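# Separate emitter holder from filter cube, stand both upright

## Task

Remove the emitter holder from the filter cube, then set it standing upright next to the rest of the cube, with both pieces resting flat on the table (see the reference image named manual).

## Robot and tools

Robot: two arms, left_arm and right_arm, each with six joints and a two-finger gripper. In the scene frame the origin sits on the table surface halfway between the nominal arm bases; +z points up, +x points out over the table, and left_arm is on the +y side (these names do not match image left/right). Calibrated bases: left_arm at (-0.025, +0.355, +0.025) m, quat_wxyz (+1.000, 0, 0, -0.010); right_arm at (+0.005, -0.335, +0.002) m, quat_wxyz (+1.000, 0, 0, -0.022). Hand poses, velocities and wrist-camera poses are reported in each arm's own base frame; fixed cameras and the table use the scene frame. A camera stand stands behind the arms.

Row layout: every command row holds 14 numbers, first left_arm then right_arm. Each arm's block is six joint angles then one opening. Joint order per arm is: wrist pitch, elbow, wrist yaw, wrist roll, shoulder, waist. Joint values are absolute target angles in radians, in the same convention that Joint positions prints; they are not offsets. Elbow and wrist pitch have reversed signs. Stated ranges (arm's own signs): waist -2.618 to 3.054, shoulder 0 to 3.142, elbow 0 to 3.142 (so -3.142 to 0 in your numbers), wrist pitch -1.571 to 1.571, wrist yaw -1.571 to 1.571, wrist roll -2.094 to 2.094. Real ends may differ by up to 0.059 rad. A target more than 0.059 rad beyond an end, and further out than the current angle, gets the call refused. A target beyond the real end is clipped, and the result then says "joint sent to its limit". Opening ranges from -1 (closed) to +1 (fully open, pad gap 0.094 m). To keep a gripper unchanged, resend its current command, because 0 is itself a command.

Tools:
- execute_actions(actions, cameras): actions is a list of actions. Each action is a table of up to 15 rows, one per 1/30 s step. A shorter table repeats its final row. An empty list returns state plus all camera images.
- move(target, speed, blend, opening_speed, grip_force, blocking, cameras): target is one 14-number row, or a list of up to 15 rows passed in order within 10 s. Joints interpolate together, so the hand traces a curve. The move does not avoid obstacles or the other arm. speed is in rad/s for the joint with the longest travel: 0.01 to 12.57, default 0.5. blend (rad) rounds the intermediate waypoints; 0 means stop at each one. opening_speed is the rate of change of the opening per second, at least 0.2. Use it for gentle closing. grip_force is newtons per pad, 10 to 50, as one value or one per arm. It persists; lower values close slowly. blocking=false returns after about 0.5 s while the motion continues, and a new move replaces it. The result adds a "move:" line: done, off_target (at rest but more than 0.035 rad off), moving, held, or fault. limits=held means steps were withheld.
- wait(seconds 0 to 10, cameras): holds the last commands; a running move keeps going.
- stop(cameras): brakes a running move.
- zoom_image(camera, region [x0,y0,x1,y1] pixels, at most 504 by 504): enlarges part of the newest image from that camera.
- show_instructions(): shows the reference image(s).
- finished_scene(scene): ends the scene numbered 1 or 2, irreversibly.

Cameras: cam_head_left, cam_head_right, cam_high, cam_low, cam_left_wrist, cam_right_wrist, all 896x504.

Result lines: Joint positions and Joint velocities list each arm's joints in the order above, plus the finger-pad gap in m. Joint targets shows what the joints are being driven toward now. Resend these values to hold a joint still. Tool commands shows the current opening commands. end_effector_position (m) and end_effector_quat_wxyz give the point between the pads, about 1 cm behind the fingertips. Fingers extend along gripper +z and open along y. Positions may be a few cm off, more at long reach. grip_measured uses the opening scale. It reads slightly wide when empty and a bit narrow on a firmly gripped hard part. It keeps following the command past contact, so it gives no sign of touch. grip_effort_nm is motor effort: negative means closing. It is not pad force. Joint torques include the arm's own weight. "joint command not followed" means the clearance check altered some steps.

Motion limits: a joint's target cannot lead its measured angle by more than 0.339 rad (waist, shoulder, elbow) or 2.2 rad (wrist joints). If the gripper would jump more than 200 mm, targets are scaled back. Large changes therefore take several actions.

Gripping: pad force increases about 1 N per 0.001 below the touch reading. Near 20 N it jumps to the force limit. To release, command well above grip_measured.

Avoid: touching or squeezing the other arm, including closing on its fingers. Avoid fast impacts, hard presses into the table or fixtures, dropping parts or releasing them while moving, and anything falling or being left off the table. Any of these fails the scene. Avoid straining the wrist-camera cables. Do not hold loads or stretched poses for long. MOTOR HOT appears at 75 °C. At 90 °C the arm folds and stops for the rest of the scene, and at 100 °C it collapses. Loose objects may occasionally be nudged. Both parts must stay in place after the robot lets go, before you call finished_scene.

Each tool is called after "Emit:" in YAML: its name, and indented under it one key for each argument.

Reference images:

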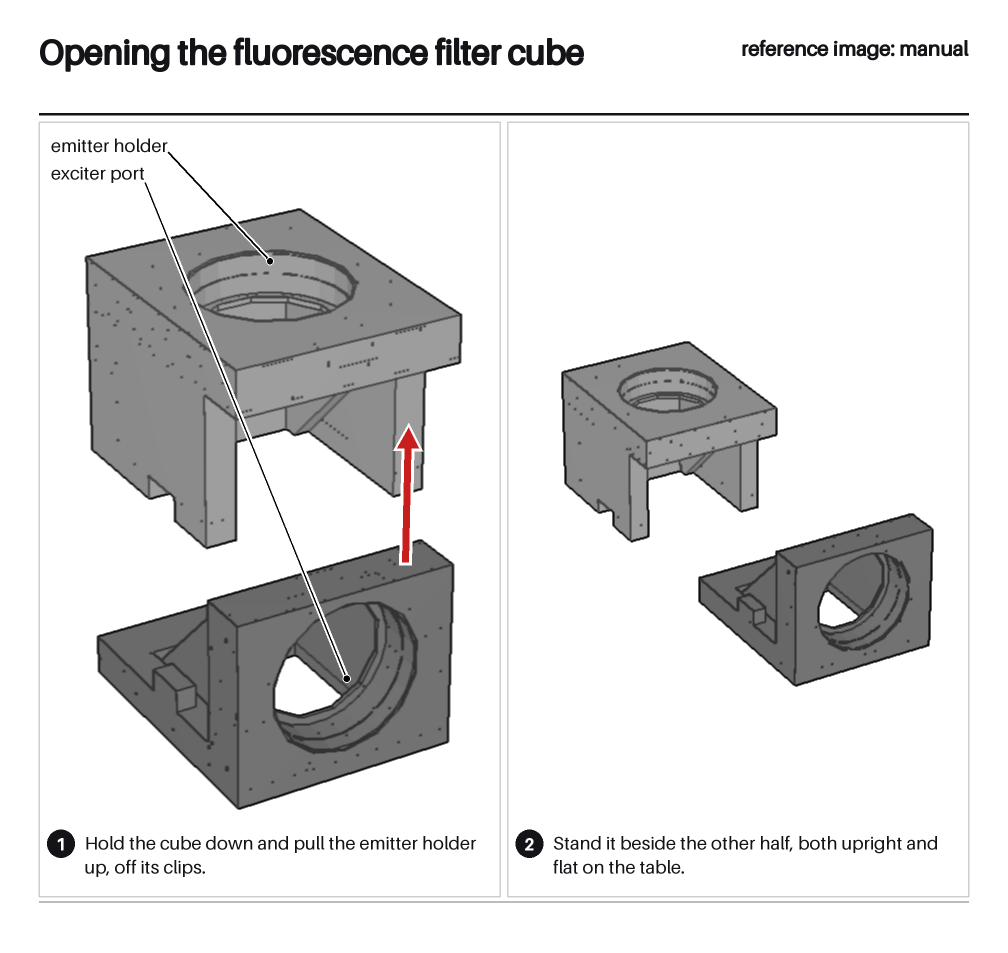

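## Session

Emit:
execute_actions:
  actions: []

Emit:
zoom_image:
  camera: "cam_head_left"
  region: [300, 200, 550, 340]

Scene clock: 0.00 s.
left_arm: end_effector_position=(+0.4084, +0.0349, +0.1149) grip_measured=+1.000 grip_effort_nm=n/a end_effector_quat_wxyz=(+0.593, -0.059, +0.802, +0.043) | right_arm: end_effector_position=(+0.4151, -0.0041, +0.1259) grip_measured=+1.000 grip_effort_nm=n/a end_effector_quat_wxyz=(+0.620, +0.004, +0.781, -0.073)
Joint names: [wrist pitch, elbow, wrist yaw, wrist roll, shoulder, waist]
Joint positions: left_arm=[-0.821 -0.413 -0.105 -0.033 1.532 0.037 0.094] | right_arm=[-0.935 -0.41 0.186 -0.069 1.571 0.068 0.094]
Joint velocities: within noise
Joint torques (N m): no reading
Heat: left arm: 24 °C; right arm: 24 °C.
Joint targets: left_arm=[-0.818 -0.419 -0.105 -0.034 1.526 0.037] | right_arm=[-0.935 -0.417 0.188 -0.069 1.563 0.068]
Tool commands: left_gripper/opening=+1.0 right_gripper/opening=+1.0

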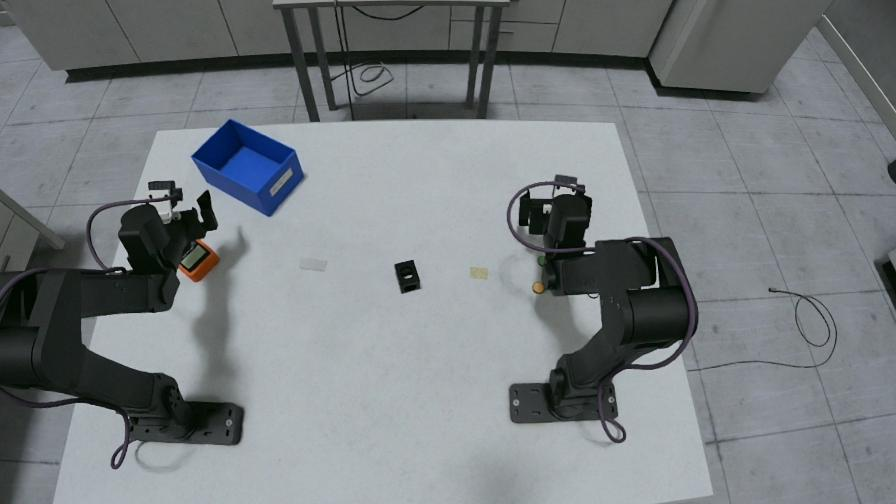

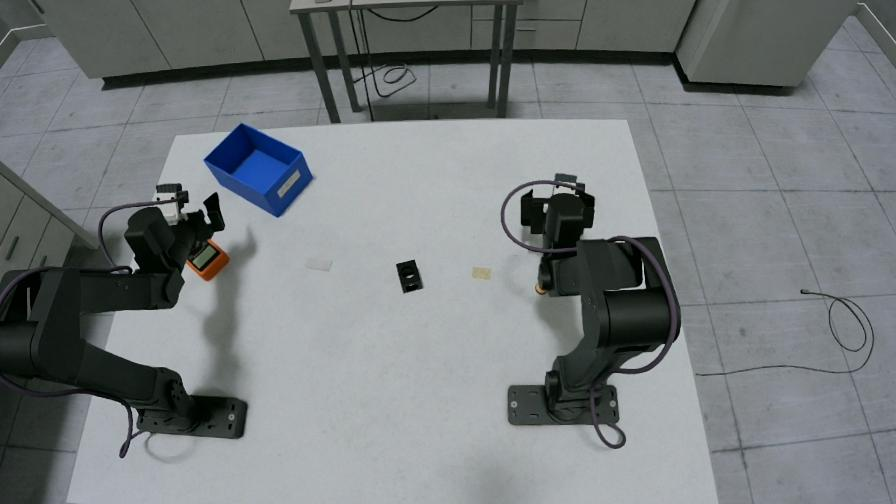

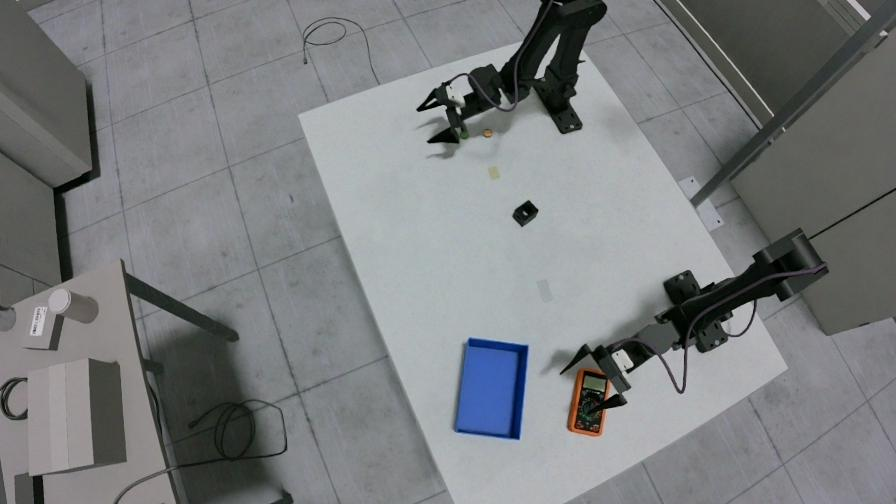

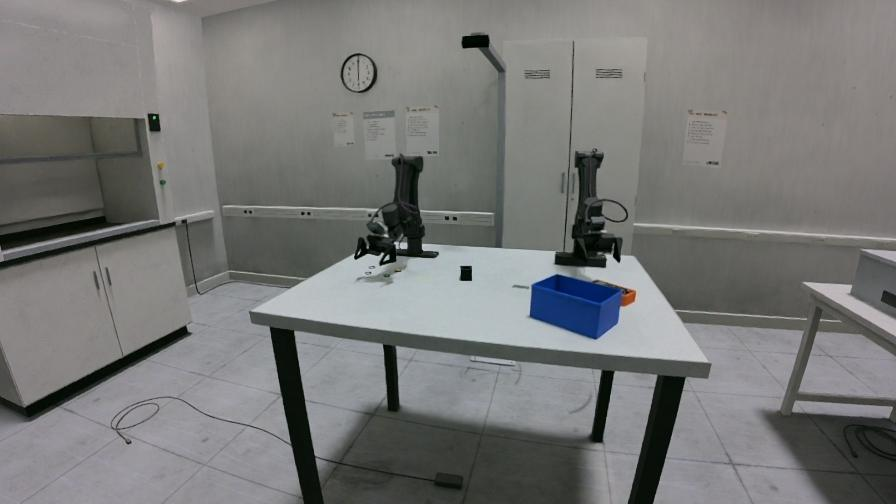

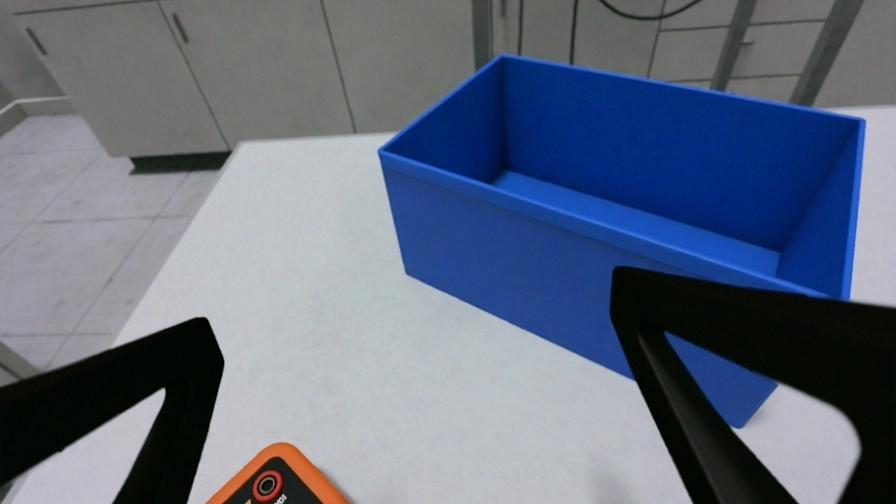

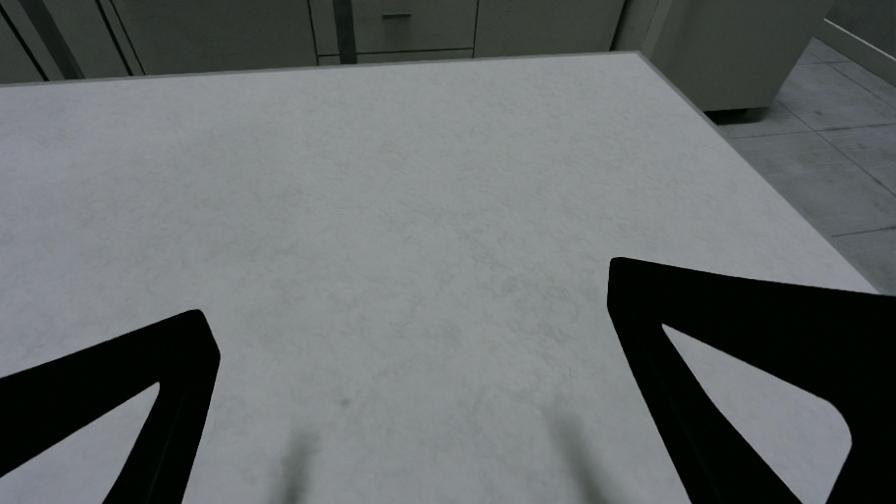

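Scaled by 2.016 from the camera's 896x504 image, which has a finer 1280x720 frame.

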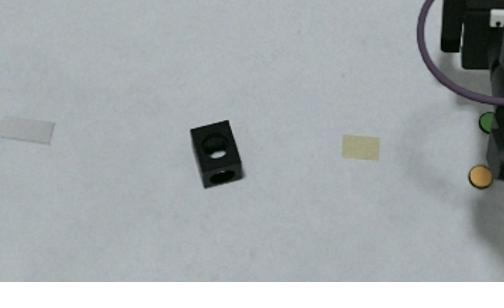

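Emit:
zoom_image:
  camera: "cam_head_left"
  region: [370, 230, 450, 310]

Emit:
zoom_image:
  camera: "cam_high"
  region: [485, 170, 565, 250]

Emit:
zoom_image:
  camera: "cam_low"
  region: [440, 245, 500, 295]

Scaled by 6.300 from the camera's 896x504 image, which has a finer 1280x720 frame.

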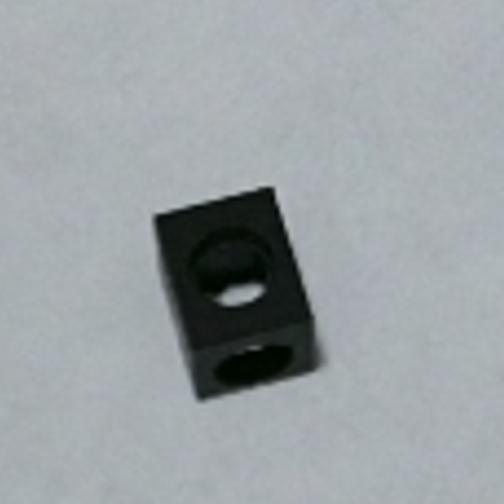

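Scaled by 6.300 from the camera's 896x504 image, which has a finer 1280x720 frame.

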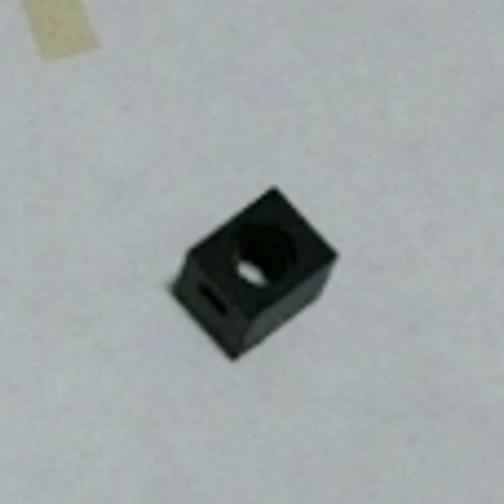

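Scaled by 8.400 from the camera's 896x504 image, which has a finer 1280x720 frame.

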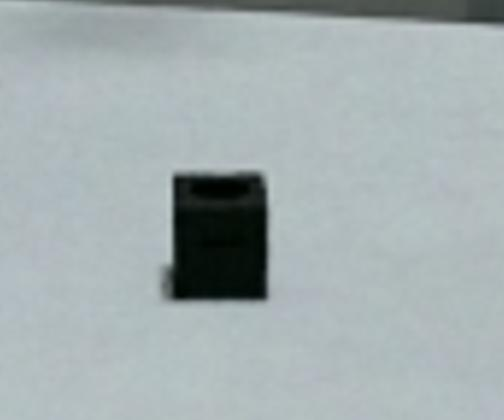

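Emit:
move:
  target:
    - [0.3, -0.9, -0.3, -0.1, 1.2, 0.0, 1.0, 0.4, -1.3, 0.1, 0.25, 1.75, 0.45, 1.0]
    - [0.5, -0.9, -0.95, -0.5, 1.4, -1.45, 1.0, 1.295, -1.847, 0.0, 0.567, 2.147, 0.905, 1.0]
  speed: [0.9, 0.8]
  blend: 0.25
  cameras: ["cam_right_wrist", "cam_left_wrist", "cam_head_left", "cam_high"]

Scene clock: 12.20 s.
left_arm: end_effector_position=(+0.1825, -0.2900, +0.1589) grip_measured=+1.000 grip_effort_nm=0.05 end_effector_quat_wxyz=(+0.497, +0.286, +0.818, +0.040) | right_arm: end_effector_position=(+0.2531, +0.3237, +0.0750) grip_measured=+1.000 grip_effort_nm=0.01 end_effector_quat_wxyz=(-0.001, -0.173, +0.985, +0.000)
Joint names: [wrist pitch, elbow, wrist yaw, wrist roll, shoulder, waist]
Joint positions: left_arm=[0.487 -0.871 -0.932 -0.487 1.389 -1.449 0.094] | right_arm=[1.265 -1.822 -0.001 0.557 2.129 0.905 0.094]
Joint torques (N m): left_arm=[-1.17 -7.76 -0.63 -0.15 -3.78 -0.1] | right_arm=[0.02 -8.31 0 0.07 -9.74 -0.05]
Heat: left arm: 26 °C; right arm: 24 °C.
Joint targets: left_arm=[0.500 -0.900 -0.950 -0.500 1.400 -1.450] | right_arm=[1.295 -1.847 0.000 0.567 2.147 0.905]
move: done
Images, in order (width x height): cam_head_left 896x504, cam_high 896x504, cam_left_wrist 896x504, cam_right_wrist 896x504.

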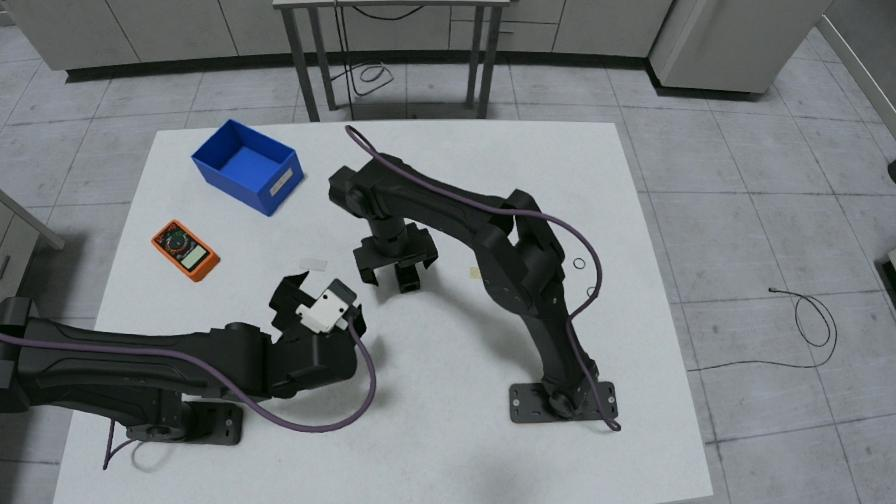

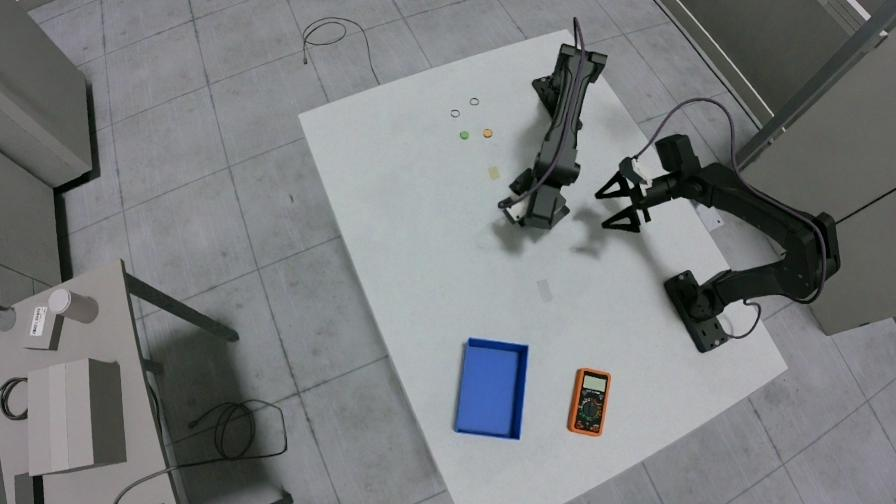

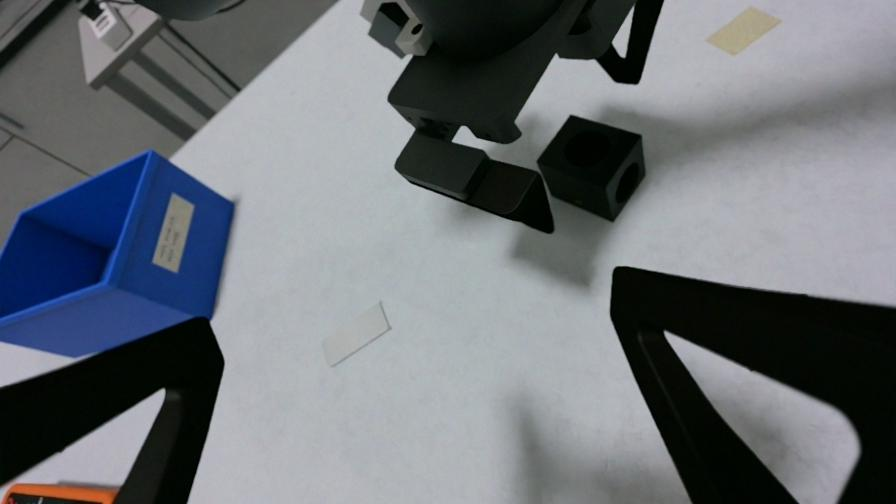

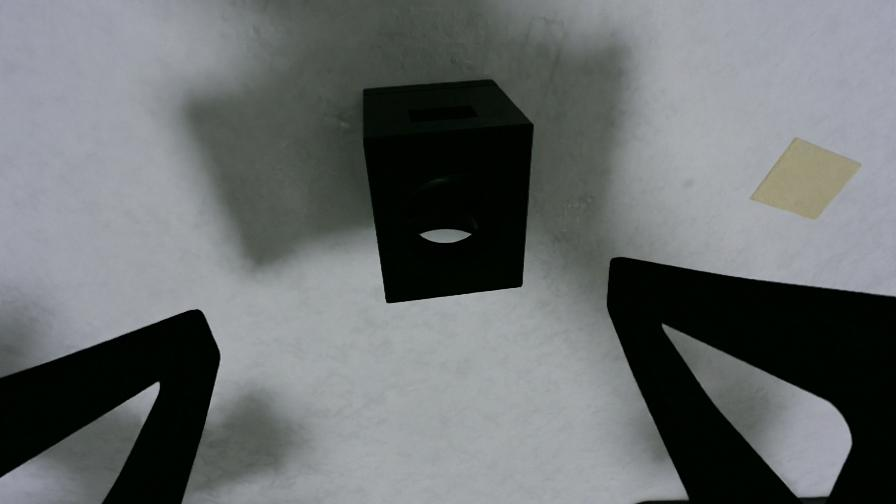

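Emit:
move:
  target:
    - [0.5, -0.9, -0.95, -0.5, 1.4, -1.45, 1.0, 1.295, -1.847, 0.0, 0.557, 2.147, 0.852, 1.0]
    - [0.5, -0.9, -0.95, -0.5, 1.4, -1.45, 1.0, 1.095, -1.66, 0.0, 0.557, 2.163, 0.852, 1.0]
  speed: [0.15, 0.2]
  blend: 0.02
  grip_force: [40, 40]
  cameras: ["cam_right_wrist"]

Scene clock: 15.93 s.
left_arm: end_effector_position=(+0.1826, -0.2899, +0.1590) grip_measured=+1.000 grip_effort_nm=0.05 end_effector_quat_wxyz=(+0.497, +0.286, +0.818, +0.040) | right_arm: end_effector_position=(+0.2681, +0.3098, +0.0301) grip_measured=+1.000 grip_effort_nm=0.01 end_effector_quat_wxyz=(+0.001, -0.148, +0.989, +0.002)
Joint names: [wrist pitch, elbow, wrist yaw, wrist roll, shoulder, waist]
Joint positions: left_arm=[0.487 -0.871 -0.933 -0.487 1.389 -1.449 0.094] | right_arm=[1.089 -1.669 -0.002 0.557 2.147 0.854 0.094]
Joint torques (N m): left_arm=[-1.13 -7.75 -0.58 -0.19 -3.74 -0.05] | right_arm=[-0.2 -4.81 0 -0.02 -9.85 -0.27]
Heat: left arm: 26 °C; right arm: 25 °C.
Joint targets: left_arm=[0.500 -0.900 -0.950 -0.500 1.400 -1.450] | right_arm=[1.095 -1.660 0.000 0.557 2.163 0.852]
grip_force (N): 40, 40
move: done
Images, in order (width x height): cam_right_wrist 896x504.

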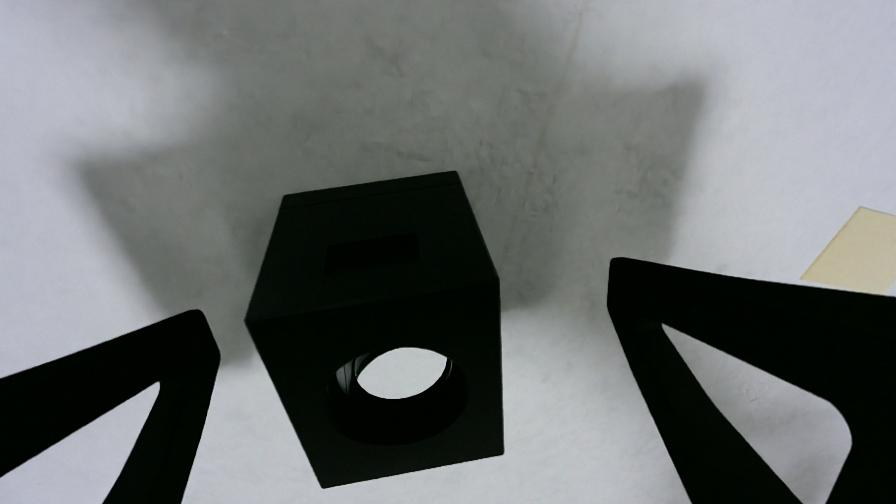

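Emit:
move:
  target: [0.5, -0.9, -0.95, -0.5, 1.4, -1.45, 1.0, 1.065, -1.633, 0.0, 0.582, 2.085, 0.880, 1.0]
  speed: 0.1
  cameras: ["cam_right_wrist"]

Scene clock: 18.33 s.
left_arm: end_effector_position=(+0.1826, -0.2899, +0.1590) grip_measured=+1.000 grip_effort_nm=0.05 end_effector_quat_wxyz=(+0.497, +0.286, +0.818, +0.040) | right_arm: end_effector_position=(+0.2635, +0.3157, +0.0327) grip_measured=+1.000 grip_effort_nm=0.01 end_effector_quat_wxyz=(+0.011, -0.150, +0.989, +0.011)
Joint names: [wrist pitch, elbow, wrist yaw, wrist roll, shoulder, waist]
Joint positions: left_arm=[0.487 -0.871 -0.933 -0.487 1.389 -1.449 0.094] | right_arm=[1.059 -1.643 -0.002 0.571 2.124 0.872 0.094]
Joint torques (N m): left_arm=[-1.15 -7.75 -0.58 -0.2 -3.78 -0.06] | right_arm=[-0.27 -4.75 0.01 0.09 -14.35 0.57]
Heat: left arm: 26 °C; right arm: 25 °C.
Joint targets: left_arm=[0.500 -0.900 -0.950 -0.500 1.400 -1.450] | right_arm=[1.065 -1.633 0.000 0.582 2.085 0.880]
grip_force (N): 40, 40
move: off_target (right_arm); right_arm: the shoulder is farthest, 0.039 rad from its target
Images, in order (width x height): cam_right_wrist 896x504.

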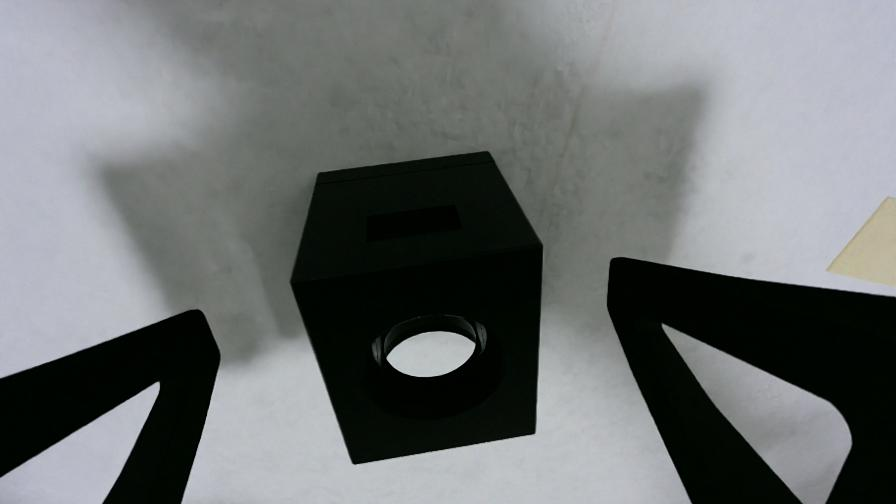

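Emit:
move:
  target:
    - [0.5, -0.9, -0.95, -0.5, 1.4, -1.45, 1.0, 1.065, -1.633, 0.0, 0.582, 2.085, 0.880, -0.25]
  speed: 0.1
  opening_speed: 0.6
  cameras: ["cam_right_wrist"]

Scene clock: 22.20 s.
left_arm: end_effector_position=(+0.1826, -0.2899, +0.1590) grip_measured=+1.000 grip_effort_nm=0.05 end_effector_quat_wxyz=(+0.497, +0.286, +0.818, +0.040) | right_arm: end_effector_position=(+0.2636, +0.3158, +0.0328) grip_measured=-0.159 grip_effort_nm=-0.79 end_effector_quat_wxyz=(+0.011, -0.149, +0.989, +0.011)
Joint names: [wrist pitch, elbow, wrist yaw, wrist roll, shoulder, waist]
Joint positions: left_arm=[0.487 -0.871 -0.933 -0.487 1.389 -1.449 0.094] | right_arm=[1.059 -1.643 -0.002 0.572 2.124 0.872 0.04]
Joint torques (N m): left_arm=[-1.15 -7.71 -0.58 -0.17 -3.75 -0.06] | right_arm=[-0.27 -4.79 0.02 0.08 -14.27 0.62]
Heat: left arm: 25 °C; right arm: 27 °C.
Joint targets: left_arm=[0.500 -0.900 -0.950 -0.500 1.400 -1.450] | right_arm=[1.065 -1.633 0.000 0.582 2.085 0.880]
grip_force (N): 40, 40
move: off_target (right_arm); right_arm: the shoulder is farthest, 0.039 rad from its target
Images, in order (width x height): cam_right_wrist 896x504.

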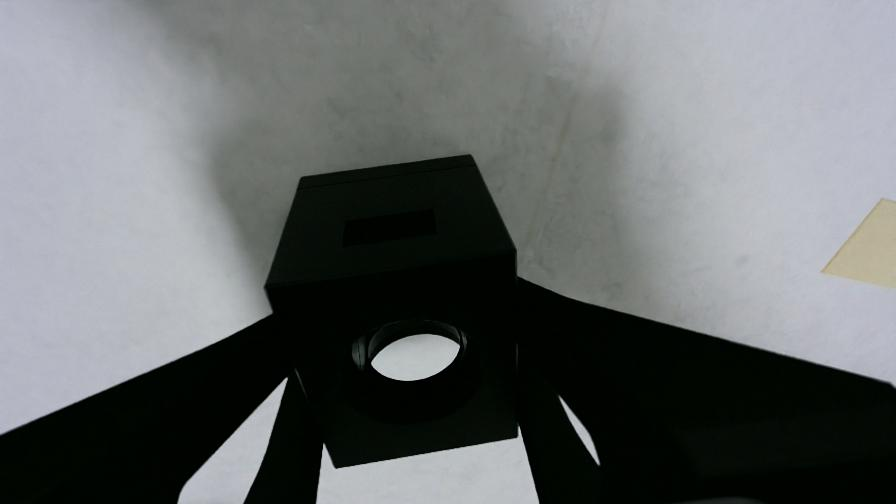

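Emit:
move:
  target:
    - [0.5, -0.9, -0.95, -0.5, 1.4, -1.45, 1.0, 1.19, -1.741, 0.0, 0.582, 2.056, 0.880, -0.25]
    - [0.1, -0.9, -0.92, -0.46, 1.65, -1.43, 1.0, 1.115, -1.61, 0.0, 1.094, 1.99, 0.831, -0.25]
  speed: [0.15, 0.4]
  blend: 0.05
  cameras: ["cam_right_wrist", "cam_left_wrist"]

Scene clock: 27.23 s.
left_arm: end_effector_position=(+0.1920, -0.3486, +0.1181) grip_measured=+1.000 grip_effort_nm=0.05 end_effector_quat_wxyz=(+0.516, +0.263, +0.815, -0.006) | right_arm: end_effector_position=(+0.2655, +0.2978, +0.0589) grip_measured=-0.160 grip_effort_nm=-0.84 end_effector_quat_wxyz=(+0.013, +0.121, +0.992, +0.020)
Joint names: [wrist pitch, elbow, wrist yaw, wrist roll, shoulder, waist]
Joint positions: left_arm=[0.116 -0.875 -0.916 -0.461 1.636 -1.438 0.094] | right_arm=[1.103 -1.618 -0.002 1.082 2.038 0.839 0.039]
Joint torques (N m): left_arm=[-1.65 -7.06 -0.41 -0.03 -5.38 0.62] | right_arm=[-0.25 -5.04 0.02 0.11 -14.54 -0.77]
Heat: left arm: 26 °C; right arm: 28 °C.
Joint targets: left_arm=[0.100 -0.900 -0.920 -0.460 1.650 -1.430] | right_arm=[1.115 -1.610 0.000 1.094 1.990 0.831]
grip_force (N): 40, 40
move: off_target (right_arm); right_arm: the shoulder is farthest, 0.048 rad from its target
Images, in order (width x height): cam_left_wrist 896x504, cam_right_wrist 896x504.

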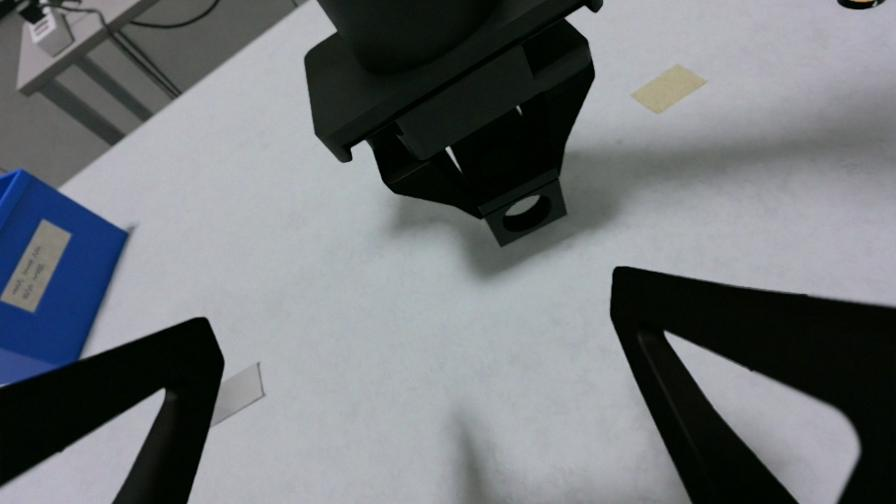

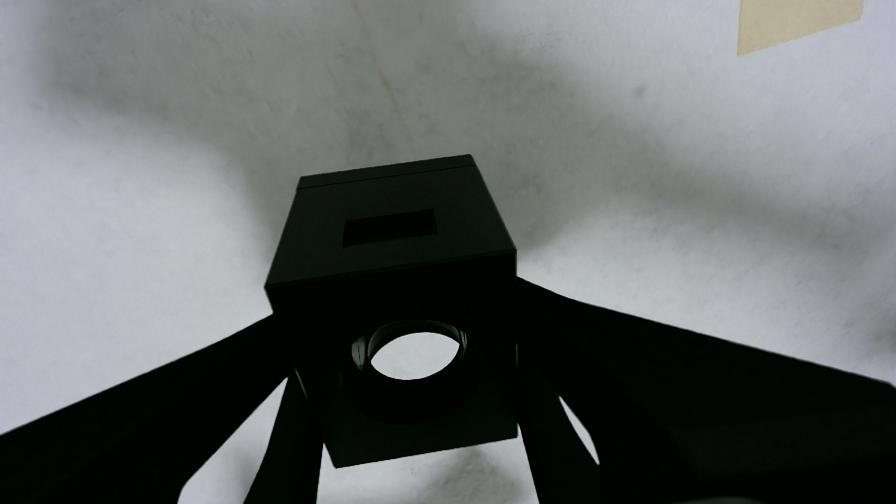

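Emit:
move:
  target: [-0.739, -0.917, -0.856, -0.44, 2.24, -1.34, 1.0, 1.015, -1.533, 0.0, 1.09, 2.07, 0.831, -0.25]
  speed: 0.3
  cameras: ["cam_right_wrist", "cam_left_wrist"]

Scene clock: 31.33 s.
left_arm: end_effector_position=(+0.2347, -0.4125, +0.0015) grip_measured=+1.000 grip_effort_nm=0.05 end_effector_quat_wxyz=(+0.553, +0.176, +0.808, -0.103) | right_arm: end_effector_position=(+0.2650, +0.2974, +0.0343) grip_measured=-0.160 grip_effort_nm=-0.84 end_effector_quat_wxyz=(+0.013, +0.121, +0.992, +0.022)
Joint names: [wrist pitch, elbow, wrist yaw, wrist roll, shoulder, waist]
Joint positions: left_arm=[-0.725 -0.898 -0.857 -0.442 2.218 -1.347 0.094] | right_arm=[1.008 -1.543 -0.003 1.083 2.055 0.839 0.039]
Joint torques (N m): left_arm=[-1.85 -4.89 -0.26 0.01 -7.73 0.65] | right_arm=[-0.3 -4.82 0.03 0.06 -9.18 -0.76]
Heat: left arm: 26 °C; right arm: 28 °C.
Joint targets: left_arm=[-0.739 -0.917 -0.856 -0.440 2.240 -1.340] | right_arm=[1.015 -1.533 0.000 1.090 2.070 0.831]
grip_force (N): 40, 40
move: done
Images, in order (width x height): cam_left_wrist 896x504, cam_right_wrist 896x504.

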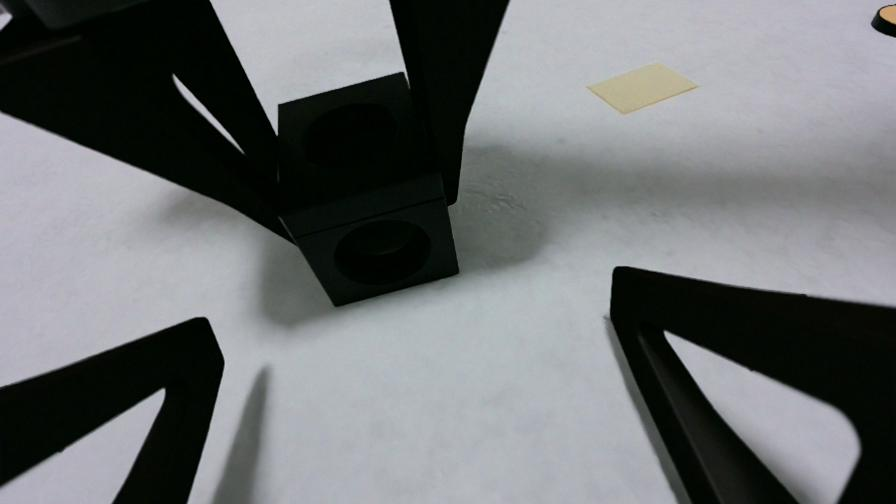

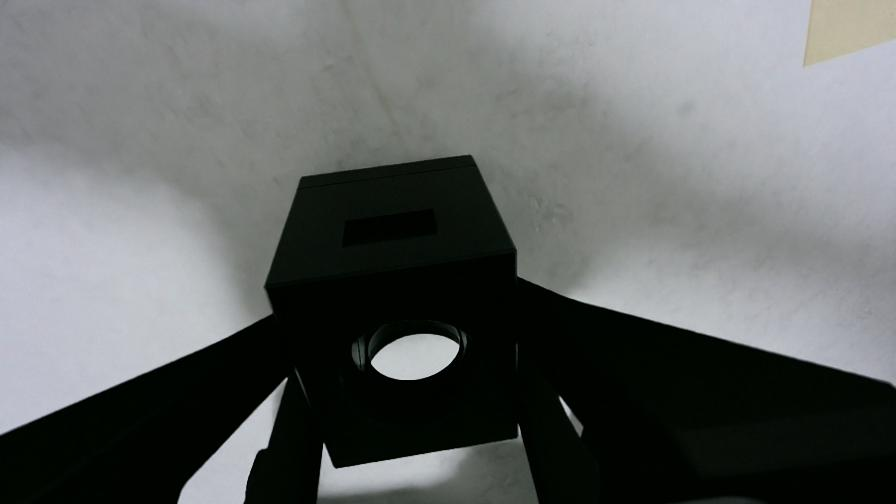

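Emit:
move:
  target: [-0.765, -0.917, -0.84, -0.44, 2.262, -1.325, 1.0, 1.047, -1.525, 0.0, 1.09, 2.07, 0.831, -0.25]
  speed: 0.1
  cameras: ["cam_right_wrist", "cam_left_wrist"]

Scene clock: 33.00 s.
left_arm: end_effector_position=(+0.2396, -0.4116, -0.0039) grip_measured=+1.000 grip_effort_nm=0.05 end_effector_quat_wxyz=(+0.551, +0.172, +0.809, -0.107) | right_arm: end_effector_position=(+0.2647, +0.2970, +0.0339) grip_measured=-0.160 grip_effort_nm=-0.84 end_effector_quat_wxyz=(+0.013, +0.121, +0.992, +0.021)
Joint names: [wrist pitch, elbow, wrist yaw, wrist roll, shoulder, waist]
Joint positions: left_arm=[-0.751 -0.898 -0.841 -0.442 2.237 -1.332 0.094] | right_arm=[1.008 -1.541 -0.003 1.083 2.055 0.839 0.039]
Joint torques (N m): left_arm=[-1.82 -4.78 -0.3 0.01 -7.62 0.55] | right_arm=[0.01 -4.22 0.04 0.06 -9.18 -0.75]
Heat: left arm: 26 °C; right arm: 27 °C.
Joint targets: left_arm=[-0.765 -0.917 -0.840 -0.440 2.262 -1.325] | right_arm=[1.047 -1.525 0.000 1.090 2.070 0.831]
grip_force (N): 40, 40
move: off_target (right_arm); right_arm: the wrist pitch is farthest, 0.039 rad from its target
Images, in order (width x height): cam_left_wrist 896x504, cam_right_wrist 896x504.

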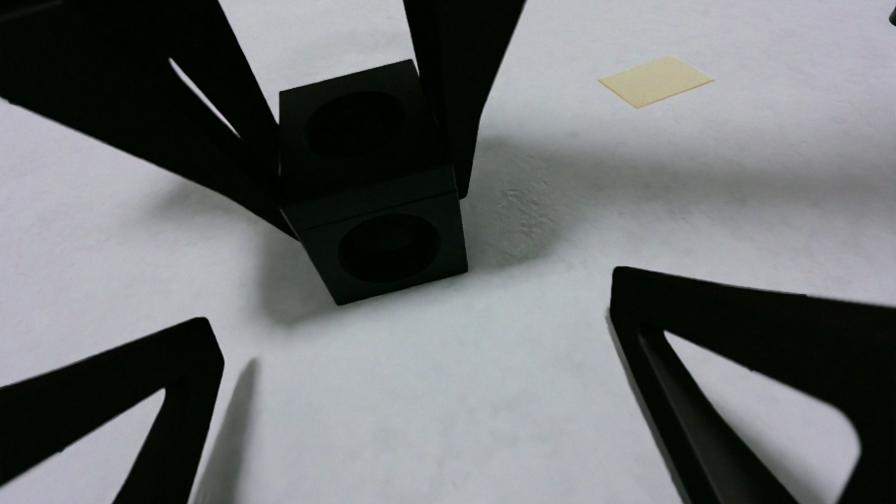

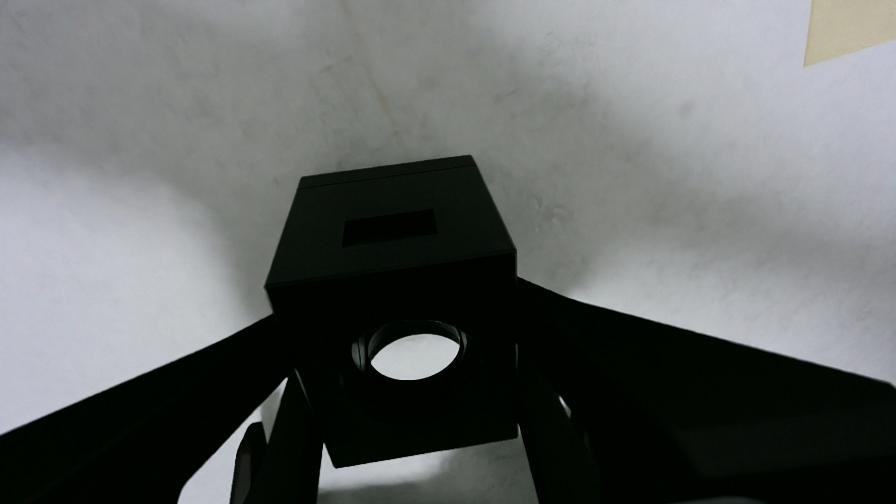

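Emit:
zoom_image:
  camera: "cam_left_wrist"
  region: [240, 40, 500, 330]

Scaled by 1.738 from the camera's 896x504 image, which has a finer 1280x720 frame.

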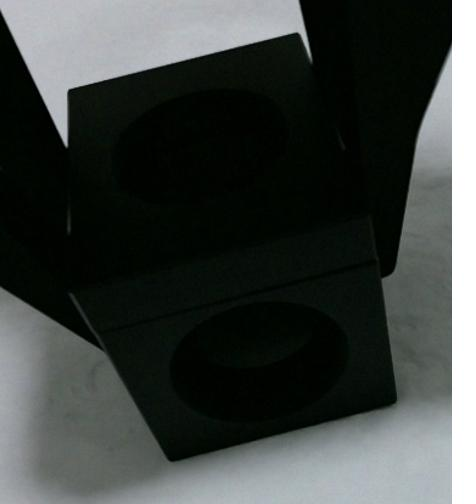

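Emit:
move:
  target: [-0.589, -1.065, -0.928, -0.568, 2.318, -1.286, 1.0, 1.03, -1.529, 0.0, 1.09, 2.07, 0.831, -0.25]
  speed: 0.15
  cameras: ["cam_right_wrist", "cam_left_wrist"]

Scene clock: 38.63 s.
left_arm: end_effector_position=(+0.2686, -0.4164, -0.0029) grip_measured=+1.000 grip_effort_nm=0.05 end_effector_quat_wxyz=(+0.558, +0.103, +0.819, -0.084) | right_arm: end_effector_position=(+0.2647, +0.2971, +0.0339) grip_measured=-0.160 grip_effort_nm=-0.83 end_effector_quat_wxyz=(+0.013, +0.121, +0.992, +0.021)
Joint names: [wrist pitch, elbow, wrist yaw, wrist roll, shoulder, waist]
Joint positions: left_arm=[-0.605 -1.046 -0.916 -0.556 2.29 -1.293 0.094] | right_arm=[1.008 -1.541 -0.003 1.083 2.055 0.839 0.039]
Joint torques (N m): left_arm=[-1.43 -5.09 -0.43 -0.12 -8.13 0.59] | right_arm=[-0.14 -4.59 0.03 0.06 -9.2 -0.79]
Heat: left arm: 26 °C; right arm: 27 °C.
Joint targets: left_arm=[-0.589 -1.065 -0.928 -0.568 2.318 -1.286] | right_arm=[1.030 -1.529 0.000 1.090 2.070 0.831]
grip_force (N): 40, 40
move: done
Images, in order (width x height): cam_left_wrist 896x504, cam_right_wrist 896x504.

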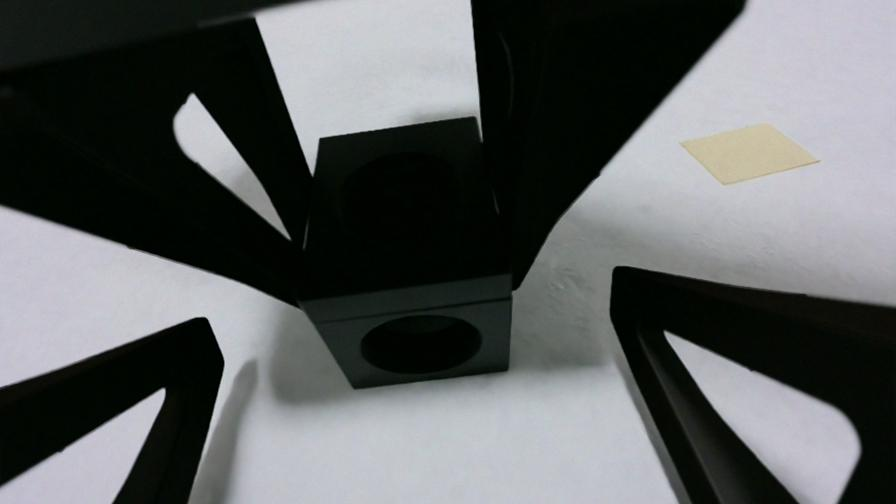

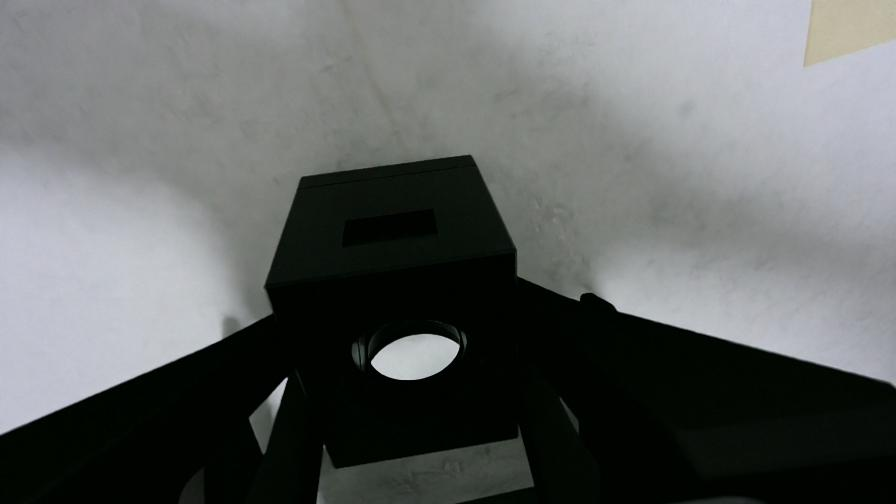

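Emit:
move:
  target: [-0.589, -1.065, -0.928, -0.568, 2.318, -1.286, -0.25, 1.03, -1.529, 0.0, 1.09, 2.07, 0.831, -0.25]
  speed: 0.2
  opening_speed: 0.7
  cameras: ["cam_left_wrist"]

Scene clock: 41.90 s.
left_arm: end_effector_position=(+0.2685, -0.4170, -0.0029) grip_measured=-0.026 grip_effort_nm=-0.78 end_effector_quat_wxyz=(+0.557, +0.101, +0.820, -0.087) | right_arm: end_effector_position=(+0.2647, +0.2973, +0.0340) grip_measured=-0.163 grip_effort_nm=-0.84 end_effector_quat_wxyz=(+0.013, +0.121, +0.992, +0.022)
Joint names: [wrist pitch, elbow, wrist yaw, wrist roll, shoulder, waist]
Joint positions: left_arm=[-0.604 -1.048 -0.913 -0.563 2.29 -1.293 0.046] | right_arm=[1.007 -1.541 -0.004 1.083 2.055 0.839 0.039]
Joint torques (N m): left_arm=[-1.49 -5.05 -0.46 -0.08 -8.14 0.58] | right_arm=[-0.15 -4.57 0.04 0.05 -9.2 -0.76]
Heat: left arm: 26 °C; right arm: 27 °C.
Joint targets: left_arm=[-0.589 -1.065 -0.928 -0.568 2.318 -1.286] | right_arm=[1.030 -1.529 0.000 1.090 2.070 0.831]
grip_force (N): 40, 40
move: done
Images, in order (width x height): cam_left_wrist 896x504.

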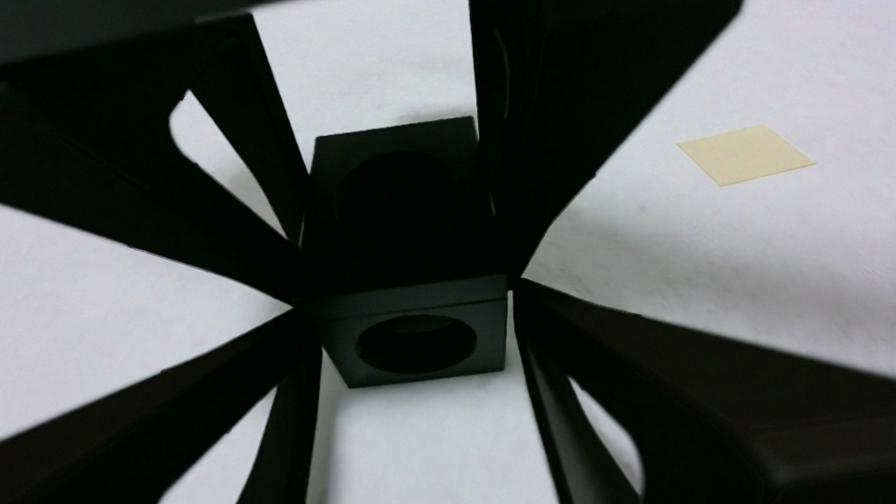

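Emit:
move:
  target:
    - [-0.589, -1.065, -0.928, -0.568, 2.318, -1.286, 0.4, 1.03, -1.529, 0.0, 1.09, 2.07, 0.831, -0.25]
    - [-0.70, -0.95, -0.862, -0.485, 2.23, -1.32, 0.4, 1.03, -1.529, 0.0, 1.09, 2.07, 0.831, -0.25]
  speed: 0.2
  opening_speed: 1.2
  cameras: ["cam_left_wrist", "cam_right_wrist"]

Scene clock: 45.60 s.
left_arm: end_effector_position=(+0.2511, -0.4131, -0.0101) grip_measured=+0.399 grip_effort_nm=0.13 end_effector_quat_wxyz=(+0.549, +0.150, +0.817, -0.094) | right_arm: end_effector_position=(+0.2647, +0.2973, +0.0340) grip_measured=-0.163 grip_effort_nm=-0.84 end_effector_quat_wxyz=(+0.013, +0.122, +0.992, +0.022)
Joint names: [wrist pitch, elbow, wrist yaw, wrist roll, shoulder, waist]
Joint positions: left_arm=[-0.686 -0.96 -0.862 -0.488 2.27 -1.314 0.066] | right_arm=[1.007 -1.541 -0.004 1.083 2.055 0.839 0.039]
Joint torques (N m): left_arm=[-1.82 -2.62 -0.31 -0.05 -12.72 -0.38] | right_arm=[-0.15 -4.57 0.03 0.06 -9.17 -0.77]
Heat: left arm: 26 °C; right arm: 27 °C.
Joint targets: left_arm=[-0.700 -0.950 -0.862 -0.485 2.230 -1.320] | right_arm=[1.030 -1.529 0.000 1.090 2.070 0.831]
grip_force (N): 40, 40
move: off_target (left_arm); left_arm: the shoulder is farthest, 0.040 rad from its target
Images, in order (width x height): cam_left_wrist 896x504, cam_right_wrist 896x504.

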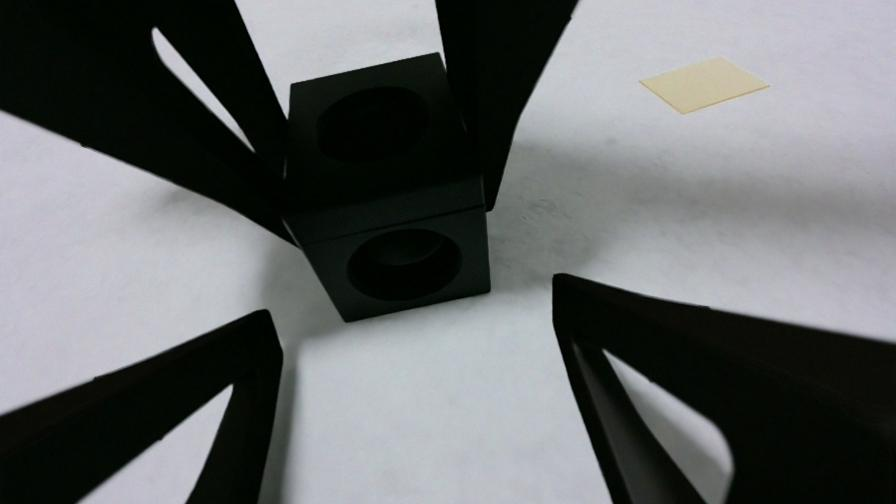

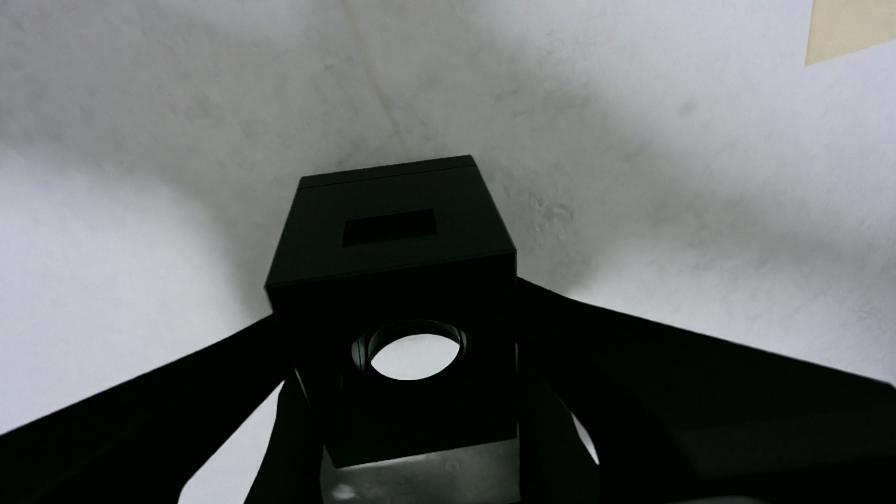

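Emit:
move:
  target: [-0.582, -1.063, -0.934, -0.578, 2.322, -1.296, 0.4, 1.03, -1.529, 0, 1.09, 2.07, 0.831, -0.25]
  speed: 0.15
  cameras: ["cam_left_wrist"]

Scene clock: 49.27 s.
left_arm: end_effector_position=(+0.2645, -0.4160, -0.0068) grip_measured=+0.399 grip_effort_nm=0.13 end_effector_quat_wxyz=(+0.556, +0.105, +0.820, -0.082) | right_arm: end_effector_position=(+0.2647, +0.2973, +0.0340) grip_measured=-0.163 grip_effort_nm=-0.84 end_effector_quat_wxyz=(+0.013, +0.122, +0.992, +0.022)
Joint names: [wrist pitch, elbow, wrist yaw, wrist roll, shoulder, waist]
Joint positions: left_arm=[-0.598 -1.044 -0.921 -0.566 2.296 -1.302 0.066] | right_arm=[1.007 -1.541 -0.004 1.083 2.055 0.839 0.039]
Joint torques (N m): left_arm=[-1.44 -5.12 -0.45 -0.09 -8.32 0.57] | right_arm=[-0.11 -4.63 0.04 0.05 -9.17 -0.73]
Heat: left arm: 27 °C; right arm: 27 °C.
Joint targets: left_arm=[-0.582 -1.063 -0.934 -0.578 2.322 -1.296] | right_arm=[1.030 -1.529 0.000 1.090 2.070 0.831]
grip_force (N): 40, 40
move: done
Images, in order (width x height): cam_left_wrist 896x504.

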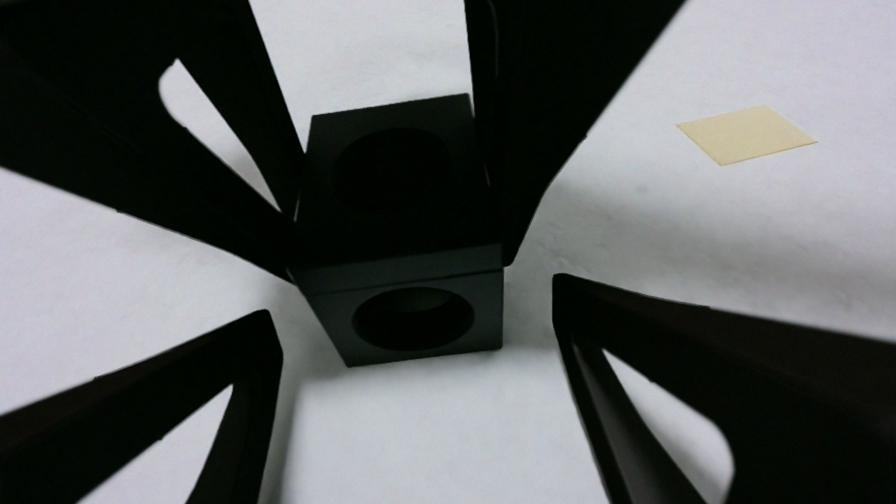

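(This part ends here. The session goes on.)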